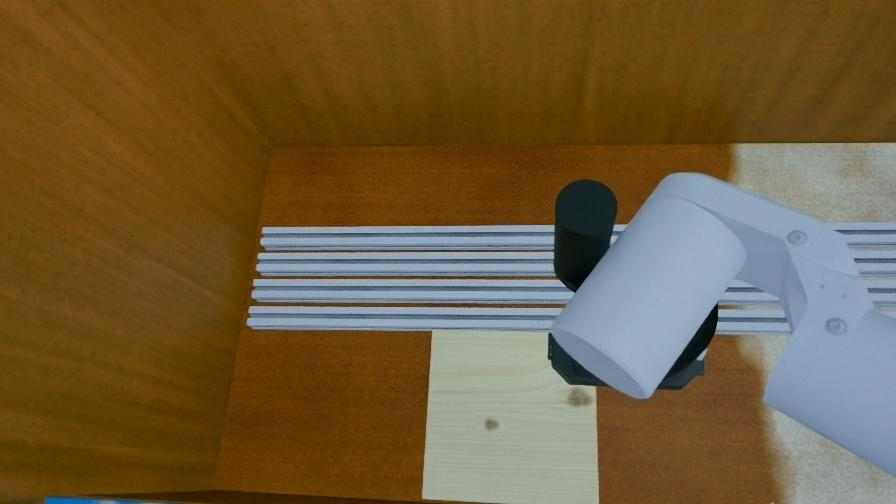

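Emit:
{"op": "move", "data": {
  "joints": {"left_elbow_rad":-0.5,"left_forearm_roll_rad":0,"left_wrist_pitch_rad":0,"left_hand_roll_rad":0},
  "cameras": []
}}

Emit:
{"op": "move", "data": {
  "target": {"side":"right","x":0.42,"y":-0.15,"z":0.684,"quat_wxyz":[0.7071,0,0,0.7071]},
  "cameras": []
}}

Emit:
{"op": "move", "data": {
  "joints": {"torso_squat_rad":0.7,"torso_shift_rad":0.165,"head_tilt_rad":0.6},
  "min_time_s": 2,
  "cameras": ["head_camera"]
}}

Scene clock: 348.13 s.
Joint torques (N m): left_arm=[15.44 5.57 2.73 4.57 0.04 0.6 0.15] | right_arm=[-16.13 -0.19 -3.72 -6.65 0.17 -0.16 0.25]
External joint torques (N m): left_arm=[-2.17 -1.6 1.19 -0.37 0.02 -0.02 0.12] | right_arm=[-1.23 1.53 1.03 -0.38 -0.05 -0.08 0.25]
Motor temperatures (°C): left_arm=[32 29 32 39 36 35 37] | right_arm=[35 31 32 34 36 39 34]
Wrist force (N): left_arm=[3.5 -0.5 -6.4] | right_arm=[-0.2 1.3 -5.3]
Wrist torque (N m): left_arm=[-0.20 0.38 0.07] | right_arm=[-0.16 0.06 -0.11]
Wrist force, peak (N): left_arm=[3.1 3.0 -8.4] | right_arm=[-0.3 1.3 -5.9]
move: done
base_odometry: x=+0.624 y=-0.441 heading=+0.019
lidar_m: 0.22 0.23 0.33 1.76 2.23 1.60 1.53 1.62 2.19 4.26 0.32 0.24
base_status: not commanded
joint_positions: torso_squat_rad=+0.200 torso_shift_rad=+0.130 torso_pitch_rad=+0.750 torso_yaw_rad=+0.000 left_shoulder_pitch_rad=+0.100 left_shoulder_roll_rad=+0.350 left_shoulder_yaw_rad=+0.000 left_elbow_rad=-0.500 left_forearm_roll_rad=+0.000 left_wrist_pitch_rad=+0.000 left_hand_roll_rad=+0.000 left_gripper_m=+0.000 right_shoulder_pitch_rad=-1.235 right_shoulder_roll_rad=-0.435 right_shoulder_yaw_rad=+0.883 right_elbow_rad=-1.200 right_forearm_roll_rad=-0.591 right_wrist_pitch_rad=+1.278 right_hand_roll_rad=+0.602 right_gripper_m=+0.000 head_pan_rad=+0.100 head_tilt_rad=+0.500
joint_status: all done
wheel_motors_off: 0
motor_effort: left_wheel=+1(2) right_wheel=+2(3)
chest: x=+0.0718 y=+0.0001 z=+1.1872 quat_wxyz=(+0.931, +0.000, +0.366, +0.000) (m; base frame)
left_hand: x=-0.2262 y=+0.4731 z=+0.6267 quat_wxyz=(+0.970, +0.146, +0.172, -0.095) (m; base frame)
right_hand: x=+0.4250 y=-0.0585 z=+0.6841 quat_wxyz=(+0.708, +0.000, +0.000, +0.707) (m; base frame)
pictures: none
No camera images: "cameras" was empty.

Scene clock: 349.27 s.
Joint torques (N m): left_arm=[15.91 5.57 2.86 4.57 0.12 0.56 0.24] | right_arm=[-12.85 -4.49 -6.53 -6.72 0.01 -0.19 -0.04]
External joint torques (N m): left_arm=[-1.7 -1.6 1.32 -0.37 0.1 -0.06 0.21] | right_arm=[0.03 1.31 -0.9 -0.95 -0.21 -0.12 -0.04]
Motor temperatures (°C): left_arm=[32 29 32 39 36 35 37] | right_arm=[35 31 32 33 36 39 34]
Wrist force (N): left_arm=[3.3 -0.8 -6.3] | right_arm=[-0.7 1.0 -5.5]
Wrist torque (N m): left_arm=[-0.15 0.33 0.04] | right_arm=[-0.12 0.00 -0.09]
Wrist force, peak (N): left_arm=[4.1 -1.0 -7.6] | right_arm=[0.2 2.4 -6.2]
move: done
base_odometry: x=+0.624 y=-0.441 heading=+0.019
lidar_m: 0.22 0.23 0.33 1.76 2.22 1.60 1.54 1.60 2.18 4.27 0.34 0.24
base_status: not commanded
joint_positions: torso_squat_rad=+0.200 torso_shift_rad=+0.130 torso_pitch_rad=+0.750 torso_yaw_rad=+0.000 left_shoulder_pitch_rad=+0.100 left_shoulder_roll_rad=+0.350 left_shoulder_yaw_rad=+0.000 left_elbow_rad=-0.500 left_forearm_roll_rad=+0.000 left_wrist_pitch_rad=+0.000 left_hand_roll_rad=+0.000 left_gripper_m=+0.000 right_shoulder_pitch_rad=-1.102 right_shoulder_roll_rad=-0.670 right_shoulder_yaw_rad=+0.832 right_elbow_rad=-1.383 right_forearm_roll_rad=-0.659 right_wrist_pitch_rad=+1.245 right_hand_roll_rad=+0.686 right_gripper_m=+0.000 head_pan_rad=+0.100 head_tilt_rad=+0.500
joint_status: all done
wheel_motors_off: 0
motor_effort: left_wheel=+1(2) right_wheel=+3(4)
chest: x=+0.0718 y=+0.0001 z=+1.1872 quat_wxyz=(+0.931, +0.000, +0.366, +0.000) (m; base frame)
left_hand: x=-0.2261 y=+0.4731 z=+0.6266 quat_wxyz=(+0.970, +0.146, +0.172, -0.095) (m; base frame)
right_hand: x=+0.4203 y=-0.1495 z=+0.6835 quat_wxyz=(+0.706, -0.002, +0.004, +0.708) (m; base frame)
right_hand_status: reached (checked arc, planned for 0.6 s): 1 mm and 0.6 deg off.
pictures: none
No camera images: "cameras" was empty.

Scene clock: 351.73 s.
Joint torques (N m): left_arm=[15.74 5.57 2.94 4.53 0.06 0.56 0.1] | right_arm=[-13.42 -4.73 -6.66 -6.5 -0.01 -0.05 -0.02]
External joint torques (N m): left_arm=[-1.87 -1.59 1.4 -0.41 0.04 -0.06 0.07] | right_arm=[-0.54 1.06 -1.03 -0.73 -0.22 0.02 -0.02]
Motor temperatures (°C): left_arm=[32 29 32 39 35 35 37] | right_arm=[35 31 32 33 36 39 34]
Wrist force (N): left_arm=[2.9 -0.8 -7.0] | right_arm=[-0.8 1.5 -5.5]
Wrist torque (N m): left_arm=[-0.11 0.30 0.06] | right_arm=[-0.18 0.00 -0.10]
Wrist force, peak (N): left_arm=[4.0 -1.4 -7.9] | right_arm=[-0.9 1.6 -5.9]
move: done
base_odometry: x=+0.624 y=-0.441 heading=+0.019
lidar_m: 0.22 0.24 0.33 1.76 2.23 1.61 1.53 1.62 2.17 4.26 0.34 0.24
base_status: not commanded
joint_positions: torso_squat_rad=+0.700 torso_shift_rad=+0.165 torso_pitch_rad=+0.750 torso_yaw_rad=+0.000 left_shoulder_pitch_rad=+0.100 left_shoulder_roll_rad=+0.350 left_shoulder_yaw_rad=+0.000 left_elbow_rad=-0.500 left_forearm_roll_rad=+0.000 left_wrist_pitch_rad=+0.000 left_hand_roll_rad=+0.000 left_gripper_m=+0.000 right_shoulder_pitch_rad=-1.102 right_shoulder_roll_rad=-0.670 right_shoulder_yaw_rad=+0.832 right_elbow_rad=-1.383 right_forearm_roll_rad=-0.659 right_wrist_pitch_rad=+1.245 right_hand_roll_rad=+0.686 right_gripper_m=+0.000 head_pan_rad=+0.100 head_tilt_rad=+0.600
joint_status: all done
wheel_motors_off: 0
motor_effort: left_wheel=+0(2) right_wheel=+1(4)
chest: x=+0.0709 y=+0.0001 z=+1.0350 quat_wxyz=(+0.931, +0.000, +0.366, +0.000) (m; base frame)
left_hand: x=-0.2271 y=+0.4731 z=+0.4745 quat_wxyz=(+0.970, +0.146, +0.172, -0.095) (m; base frame)
right_hand: x=+0.4193 y=-0.1495 z=+0.5314 quat_wxyz=(+0.706, -0.002, +0.004, +0.708) (m; base frame)
pictures: head_camera
camera_calibration:
head_camera: T_world_to_cam=[[0.0527947, -0.994338, -0.0922249, 0.0948764], [-0.961377, -0.0256276, -0.274038, 0.585971], [0.270123, 0.103131, -0.957287, 1.00135], [0, 0, 0, 1]] pos_world=[0.287844, 0.00608647, 1.12791]

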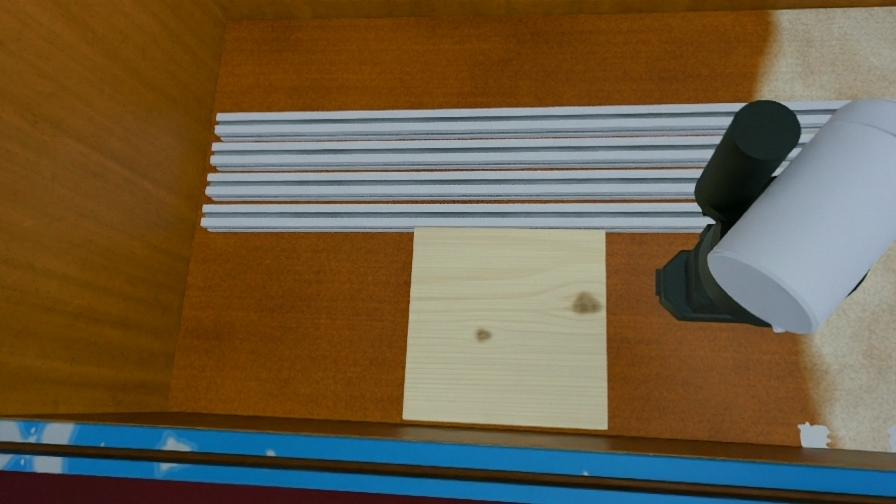

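Emit:
{"op": "move", "data": {
  "joints": {"torso_squat_rad":1.045,"torso_shift_rad":0.245},
  "min_time_s": 2
}}

Scene clock: 355.80 s.
Joint torques (N m): left_arm=[16.05 5.66 2.68 4.5 0.05 0.48 0.21] | right_arm=[-13.19 -4.52 -7.11 -6.5 0.03 0 -0.09]
External joint torques (N m): left_arm=[-1.56 -1.51 1.15 -0.44 0.03 -0.14 0.19] | right_arm=[-0.31 1.28 -1.48 -0.73 -0.19 0.07 -0.09]
Motor temperatures (°C): left_arm=[32 29 32 39 35 34 37] | right_arm=[35 31 32 33 36 39 34]
Wrist force (N): left_arm=[4.6 -0.3 -6.9] | right_arm=[-0.6 1.4 -5.1]
Wrist torque (N m): left_arm=[-0.22 0.47 0.11] | right_arm=[-0.13 0.00 -0.07]
Wrist force, peak (N): left_arm=[3.9 -1.0 -8.1] | right_arm=[-0.2 1.4 -5.9]
move: done
base_odometry: x=+0.624 y=-0.441 heading=+0.019
lidar_m: 0.22 0.24 0.32 1.75 2.23 1.61 1.53 1.63 2.17 4.27 0.33 0.24
base_status: not commanded
joint_positions: torso_squat_rad=+1.045 torso_shift_rad=+0.245 torso_pitch_rad=+0.750 torso_yaw_rad=+0.000 left_shoulder_pitch_rad=+0.100 left_shoulder_roll_rad=+0.350 left_shoulder_yaw_rad=+0.000 left_elbow_rad=-0.500 left_forearm_roll_rad=+0.000 left_wrist_pitch_rad=+0.000 left_hand_roll_rad=+0.000 left_gripper_m=+0.000 right_shoulder_pitch_rad=-1.102 right_shoulder_roll_rad=-0.670 right_shoulder_yaw_rad=+0.832 right_elbow_rad=-1.383 right_forearm_roll_rad=-0.659 right_wrist_pitch_rad=+1.245 right_hand_roll_rad=+0.686 right_gripper_m=+0.000 head_pan_rad=+0.100 head_tilt_rad=+0.600
joint_status: all done
wheel_motors_off: 0
motor_effort: left_wheel=+0(1) right_wheel=+0(2)
chest: x=+0.0681 y=+0.0000 z=+0.8478 quat_wxyz=(+0.931, +0.000, +0.366, +0.000) (m; base frame)
left_hand: x=-0.2298 y=+0.4731 z=+0.2872 quat_wxyz=(+0.970, +0.146, +0.172, -0.095) (m; base frame)
right_hand: x=+0.4166 y=-0.1495 z=+0.3441 quat_wxyz=(+0.706, -0.002, +0.004, +0.708) (m; base frame)
pictures: head_camera, left_wrist_camera, right_wrist_camera
camera_calibration:
head_camera: T_world_to_cam=[[0.0528051, -0.994337, -0.0922222, 0.0777488], [-0.961377, -0.0256382, -0.274039, 0.532077], [0.270123, 0.103131, -0.957287, 0.822873], [0, 0, 0, 1]] pos_world=[0.285144, 0.00608644, 0.940705]
left_wrist_camera: T_world_to_cam=[[0.926366, -0.105667, -0.361498, 0.366112], [-0.0418871, -0.982787, 0.179931, 0.432682], [-0.374289, -0.15154, -0.914846, 0.320953], [0, 0, 0, 1]] pos_world=[-0.200901, 0.512557, 0.348119]
right_wrist_camera: T_world_to_cam=[[0.030705, -0.999378, -0.017346, -0.157518], [-0.859651, -0.0352581, 0.509663, 0.204576], [-0.509958, -0.00073772, -0.860199, 0.580505], [0, 0, 0, 1]] pos_world=[0.476733, -0.149779, 0.392353]

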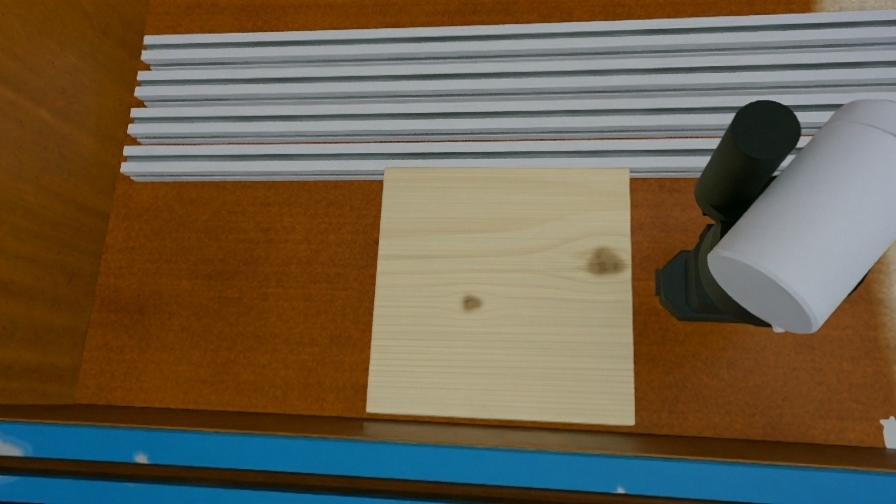

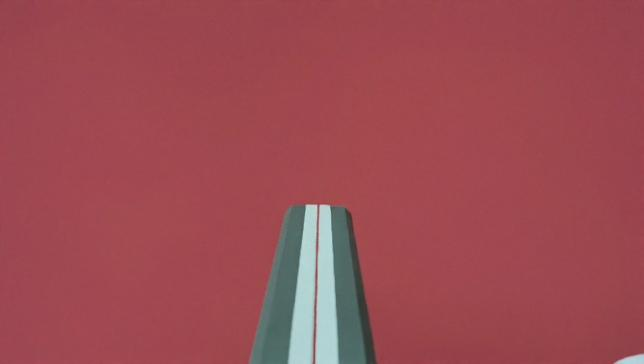

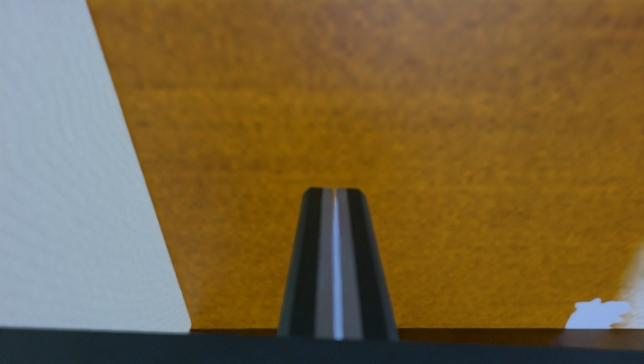

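Emit:
{"op": "move", "data": {
  "joints": {"torso_squat_rad":1.07,"torso_shift_rad":0.26},
  "min_time_s": 1,
  "cameras": []
}}

Emit:
{"op": "move", "data": {
  "target": {"side":"right","x":0.42,"y":-0.105,"z":0.331,"quat_wxyz":[0.7071,0,0,0.7071]},
  "min_time_s": 1,
  "cameras": ["head_camera"]
}}

Emit:
{"op": "move", "data": {
  "target": {"side":"right","x":0.42,"y":-0.05,"z":0.331,"quat_wxyz":[0.7071,0,0,0.7071]},
  "min_time_s": 1.2,
  "cameras": ["head_camera"]
}}

Scene clock: 361.37 s.
Joint torques (N m): left_arm=[16.08 5.67 2.56 4.74 -0.08 0.54 0.17] | right_arm=[-2.35 6.82 -4.13 -5.24 -0.05 -0.1 -0.02]
External joint torques (N m): left_arm=[-1.26 -1.48 1.02 -0.08 -0.11 -0.06 0.15] | right_arm=[10.81 12.82 1.63 0.48 -0.3 -0.02 -0.02]
Motor temperatures (°C): left_arm=[32 28 32 38 35 34 37] | right_arm=[35 31 32 33 36 38 34]
Wrist force (N): left_arm=[3.3 -1.0 -7.3] | right_arm=[-0.3 1.2 -5.2]
Wrist torque (N m): left_arm=[-0.10 0.31 0.07] | right_arm=[-0.13 0.05 -0.10]
Wrist force, peak (N): left_arm=[3.9 -1.3 -7.9] | right_arm=[-0.6 1.6 -6.0]
move: contact_stop
base_odometry: x=+0.624 y=-0.441 heading=+0.019
lidar_m: 0.22 0.24 0.32 1.75 2.24 1.60 1.53 1.60 2.19 4.27 0.34 0.25
base_status: not commanded
joint_positions: torso_squat_rad=+1.070 torso_shift_rad=+0.255 torso_pitch_rad=+0.738 torso_yaw_rad=-0.003 left_shoulder_pitch_rad=+0.100 left_shoulder_roll_rad=+0.350 left_shoulder_yaw_rad=+0.000 left_elbow_rad=-0.500 left_forearm_roll_rad=+0.000 left_wrist_pitch_rad=+0.000 left_hand_roll_rad=+0.000 left_gripper_m=+0.000 right_shoulder_pitch_rad=-1.105 right_shoulder_roll_rad=-0.672 right_shoulder_yaw_rad=+0.831 right_elbow_rad=-1.384 right_forearm_roll_rad=-0.659 right_wrist_pitch_rad=+1.245 right_hand_roll_rad=+0.686 right_gripper_m=+0.000 head_pan_rad=+0.100 head_tilt_rad=+0.600
joint_status: torso_squat_rad contact_stop (moved +0.025 of +0.025); torso_shift_rad contact_stop (moved +0.010 of +0.015)
wheel_motors_off: 0
motor_effort: left_wheel=+0(9) right_wheel=-1(17)
chest: x=+0.0651 y=+0.0006 z=+0.8343 quat_wxyz=(+0.933, -0.001, +0.361, -0.001) (m; base frame)
left_hand: x=-0.2254 y=+0.4723 z=+0.2689 quat_wxyz=(+0.971, +0.145, +0.166, -0.095) (m; base frame)
right_hand: x=+0.4214 y=-0.1522 z=+0.3364 quat_wxyz=(+0.707, -0.009, +0.000, +0.707) (m; base frame)
pictures: none
No camera images: "cameras" was empty.

not run: a stop that you did not command came earlier in this reply.

not run: a stop that you did not command came earlier in this reply.

Emit:
{"op": "move", "data": {
  "joints": {"torso_squat_rad":0.7,"torso_shift_rad":0.165,"torso_pitch_rad":0.75,"torso_yaw_rad":0},
  "min_time_s": 2,
  "cameras": []
}}

Emit:
{"op": "move", "data": {
  "joints": {"torso_pitch_rad":0.95,"head_tilt_rad":0.45},
  "cameras": []
}}

Emit:
{"op": "move", "data": {
  "target": {"side":"right","x":0.42,"y":-0.14,"z":0.44,"quat_wxyz":[0.7071,0,0,0.7071]},
  "min_time_s": 1,
  "cameras": ["head_camera"]
}}

Scene clock: 368.07 s.
Joint torques (N m): left_arm=[16.11 5.65 2.81 4.87 0.06 0.41 0.17] | right_arm=[-11.89 -4 -4.38 -5.76 0 0.05 -0.12]
External joint torques (N m): left_arm=[-1.5 -1.51 1.27 -0.07 0.03 -0.21 0.15] | right_arm=[1 1.8 1.25 0.01 -0.22 0.12 -0.12]
Motor temperatures (°C): left_arm=[32 28 32 38 35 34 37] | right_arm=[35 31 32 32 35 38 34]
Wrist force (N): left_arm=[3.5 -0.6 -6.9] | right_arm=[-0.3 0.9 -5.3]
Wrist torque (N m): left_arm=[-0.16 0.36 0.05] | right_arm=[-0.11 0.04 -0.11]
Wrist force, peak (N): left_arm=[3.9 -1.2 -8.1] | right_arm=[-0.4 1.5 -5.9]
move: done
base_odometry: x=+0.624 y=-0.441 heading=+0.019
lidar_m: 0.22 0.23 0.31 1.75 2.22 1.61 1.54 1.61 2.17 4.26 0.34 0.24
base_status: not commanded
joint_positions: torso_squat_rad=+0.700 torso_shift_rad=+0.165 torso_pitch_rad=+0.750 torso_yaw_rad=+0.000 left_shoulder_pitch_rad=+0.100 left_shoulder_roll_rad=+0.350 left_shoulder_yaw_rad=+0.000 left_elbow_rad=-0.500 left_forearm_roll_rad=+0.000 left_wrist_pitch_rad=+0.000 left_hand_roll_rad=+0.000 left_gripper_m=+0.000 right_shoulder_pitch_rad=-1.103 right_shoulder_roll_rad=-0.670 right_shoulder_yaw_rad=+0.831 right_elbow_rad=-1.383 right_forearm_roll_rad=-0.659 right_wrist_pitch_rad=+1.245 right_hand_roll_rad=+0.686 right_gripper_m=+0.000 head_pan_rad=+0.100 head_tilt_rad=+0.600
joint_status: all done
wheel_motors_off: 0
motor_effort: left_wheel=+1(2) right_wheel=+0(2)
chest: x=+0.0709 y=+0.0001 z=+1.0350 quat_wxyz=(+0.931, +0.000, +0.366, +0.000) (m; base frame)
left_hand: x=-0.2270 y=+0.4731 z=+0.4744 quat_wxyz=(+0.970, +0.146, +0.172, -0.095) (m; base frame)
right_hand: x=+0.4196 y=-0.1494 z=+0.5316 quat_wxyz=(+0.707, -0.002, +0.004, +0.708) (m; base frame)
pictures: none
No camera images: "cameras" was empty.

Scene clock: 369.50 s.
Joint torques (N m): left_arm=[19.93 4.41 2.54 6.75 0.11 0.74 0.09] | right_arm=[-8.62 -2.8 -3.52 -5.78 -0.22 0.25 -0.05]
External joint torques (N m): left_arm=[-1.85 -1.28 1.28 0.01 0.09 -0.24 0.05] | right_arm=[0.14 1.75 0.47 0.1 -0.15 0.07 -0.05]
Motor temperatures (°C): left_arm=[32 28 32 38 35 34 37] | right_arm=[35 31 32 32 35 38 34]
Wrist force (N): left_arm=[4.8 -0.5 -7.1] | right_arm=[-0.4 0.0 -5.0]
Wrist torque (N m): left_arm=[-0.16 0.48 0.07] | right_arm=[-0.06 0.01 -0.09]
Wrist force, peak (N): left_arm=[5.0 -0.7 -7.3] | right_arm=[-0.1 0.6 -5.8]
move: done
base_odometry: x=+0.624 y=-0.441 heading=+0.019
lidar_m: 0.22 0.23 0.33 1.76 2.24 1.60 1.53 1.60 2.17 4.28 0.33 0.24
base_status: not commanded
joint_positions: torso_squat_rad=+0.700 torso_shift_rad=+0.165 torso_pitch_rad=+0.950 torso_yaw_rad=+0.000 left_shoulder_pitch_rad=+0.100 left_shoulder_roll_rad=+0.350 left_shoulder_yaw_rad=+0.000 left_elbow_rad=-0.500 left_forearm_roll_rad=+0.000 left_wrist_pitch_rad=+0.000 left_hand_roll_rad=+0.000 left_gripper_m=+0.000 right_shoulder_pitch_rad=-1.102 right_shoulder_roll_rad=-0.670 right_shoulder_yaw_rad=+0.831 right_elbow_rad=-1.383 right_forearm_roll_rad=-0.659 right_wrist_pitch_rad=+1.245 right_hand_roll_rad=+0.686 right_gripper_m=+0.000 head_pan_rad=+0.100 head_tilt_rad=+0.450
joint_status: all done
wheel_motors_off: 0
motor_effort: left_wheel=+0(1) right_wheel=-1(2)
chest: x=+0.1117 y=+0.0001 z=+0.9886 quat_wxyz=(+0.889, +0.000, +0.457, +0.000) (m; base frame)
left_hand: x=-0.2917 y=+0.4731 z=+0.4984 quat_wxyz=(+0.948, +0.136, +0.268, -0.109) (m; base frame)
right_hand: x=+0.3533 y=-0.1494 z=+0.4259 quat_wxyz=(+0.703, +0.069, +0.075, +0.704) (m; base frame)
pictures: none
No camera images: "cameras" was empty.

Scene clock: 370.83 s.
Joint torques (N m): left_arm=[20.11 4.21 2.35 6.55 0 0.8 0.14] | right_arm=[-11.48 -6.37 -6.55 -6.91 0.3 -0.09 -0.29]
External joint torques (N m): left_arm=[-1.67 -1.48 1.09 -0.2 -0.01 -0.18 0.11] | right_arm=[-1.22 -1.6 -1.94 -0.75 0.1 -0.01 -0.29]
Motor temperatures (°C): left_arm=[32 28 32 38 35 34 37] | right_arm=[35 31 32 32 35 38 34]
Wrist force (N): left_arm=[4.7 -0.7 -6.1] | right_arm=[-1.1 1.3 -5.1]
Wrist torque (N m): left_arm=[-0.14 0.41 0.04] | right_arm=[-0.16 -0.07 -0.07]
Wrist force, peak (N): left_arm=[5.3 -0.3 -7.4] | right_arm=[-0.4 1.4 -6.0]
move: done
base_odometry: x=+0.624 y=-0.441 heading=+0.019
lidar_m: 0.22 0.24 0.34 1.75 2.23 1.60 1.54 1.60 2.17 4.26 0.33 0.25
base_status: not commanded
joint_positions: torso_squat_rad=+0.700 torso_shift_rad=+0.165 torso_pitch_rad=+0.950 torso_yaw_rad=+0.000 left_shoulder_pitch_rad=+0.100 left_shoulder_roll_rad=+0.350 left_shoulder_yaw_rad=+0.000 left_elbow_rad=-0.500 left_forearm_roll_rad=+0.000 left_wrist_pitch_rad=+0.000 left_hand_roll_rad=+0.000 left_gripper_m=+0.000 right_shoulder_pitch_rad=-1.152 right_shoulder_roll_rad=-0.680 right_shoulder_yaw_rad=+0.820 right_elbow_rad=-1.414 right_forearm_roll_rad=-0.529 right_wrist_pitch_rad=+1.180 right_hand_roll_rad=+0.623 right_gripper_m=+0.000 head_pan_rad=+0.100 head_tilt_rad=+0.450
joint_status: all done
wheel_motors_off: 0
motor_effort: left_wheel=+1(1) right_wheel=+0(2)
chest: x=+0.1117 y=+0.0001 z=+0.9886 quat_wxyz=(+0.889, +0.000, +0.457, +0.000) (m; base frame)
left_hand: x=-0.2917 y=+0.4731 z=+0.4984 quat_wxyz=(+0.948, +0.136, +0.268, -0.109) (m; base frame)
right_hand: x=+0.4194 y=-0.1399 z=+0.4403 quat_wxyz=(+0.707, +0.000, +0.000, +0.707) (m; base frame)
right_hand_status: reached (checked arc, planned for 1.0 s): 1 mm and 0.1 deg off.
pictures: head_camera
camera_calibration:
head_camera: T_world_to_cam=[[0.0366592, -0.993873, -0.104267, 0.101961], [-0.974278, -0.0123303, -0.225013, 0.576026], [0.222349, 0.109834, -0.968761, 0.934409], [0, 0, 0, 1]] pos_world=[0.349706, 0.00580929, 1.04546]

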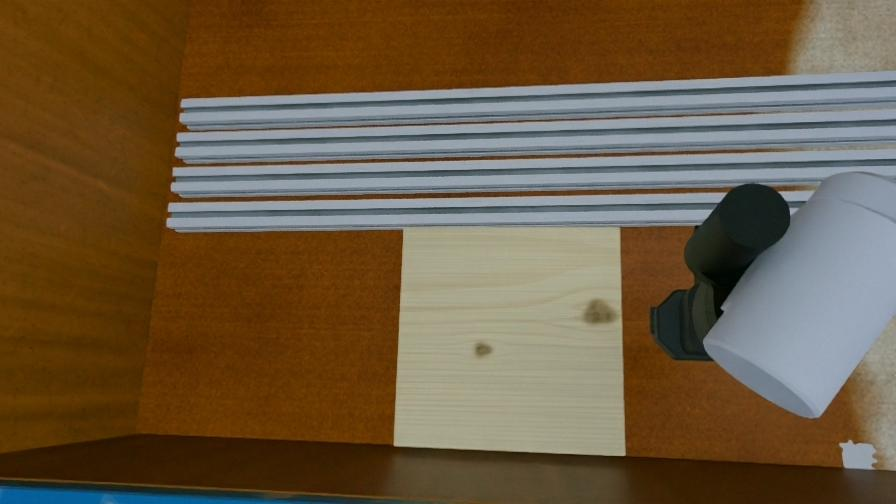

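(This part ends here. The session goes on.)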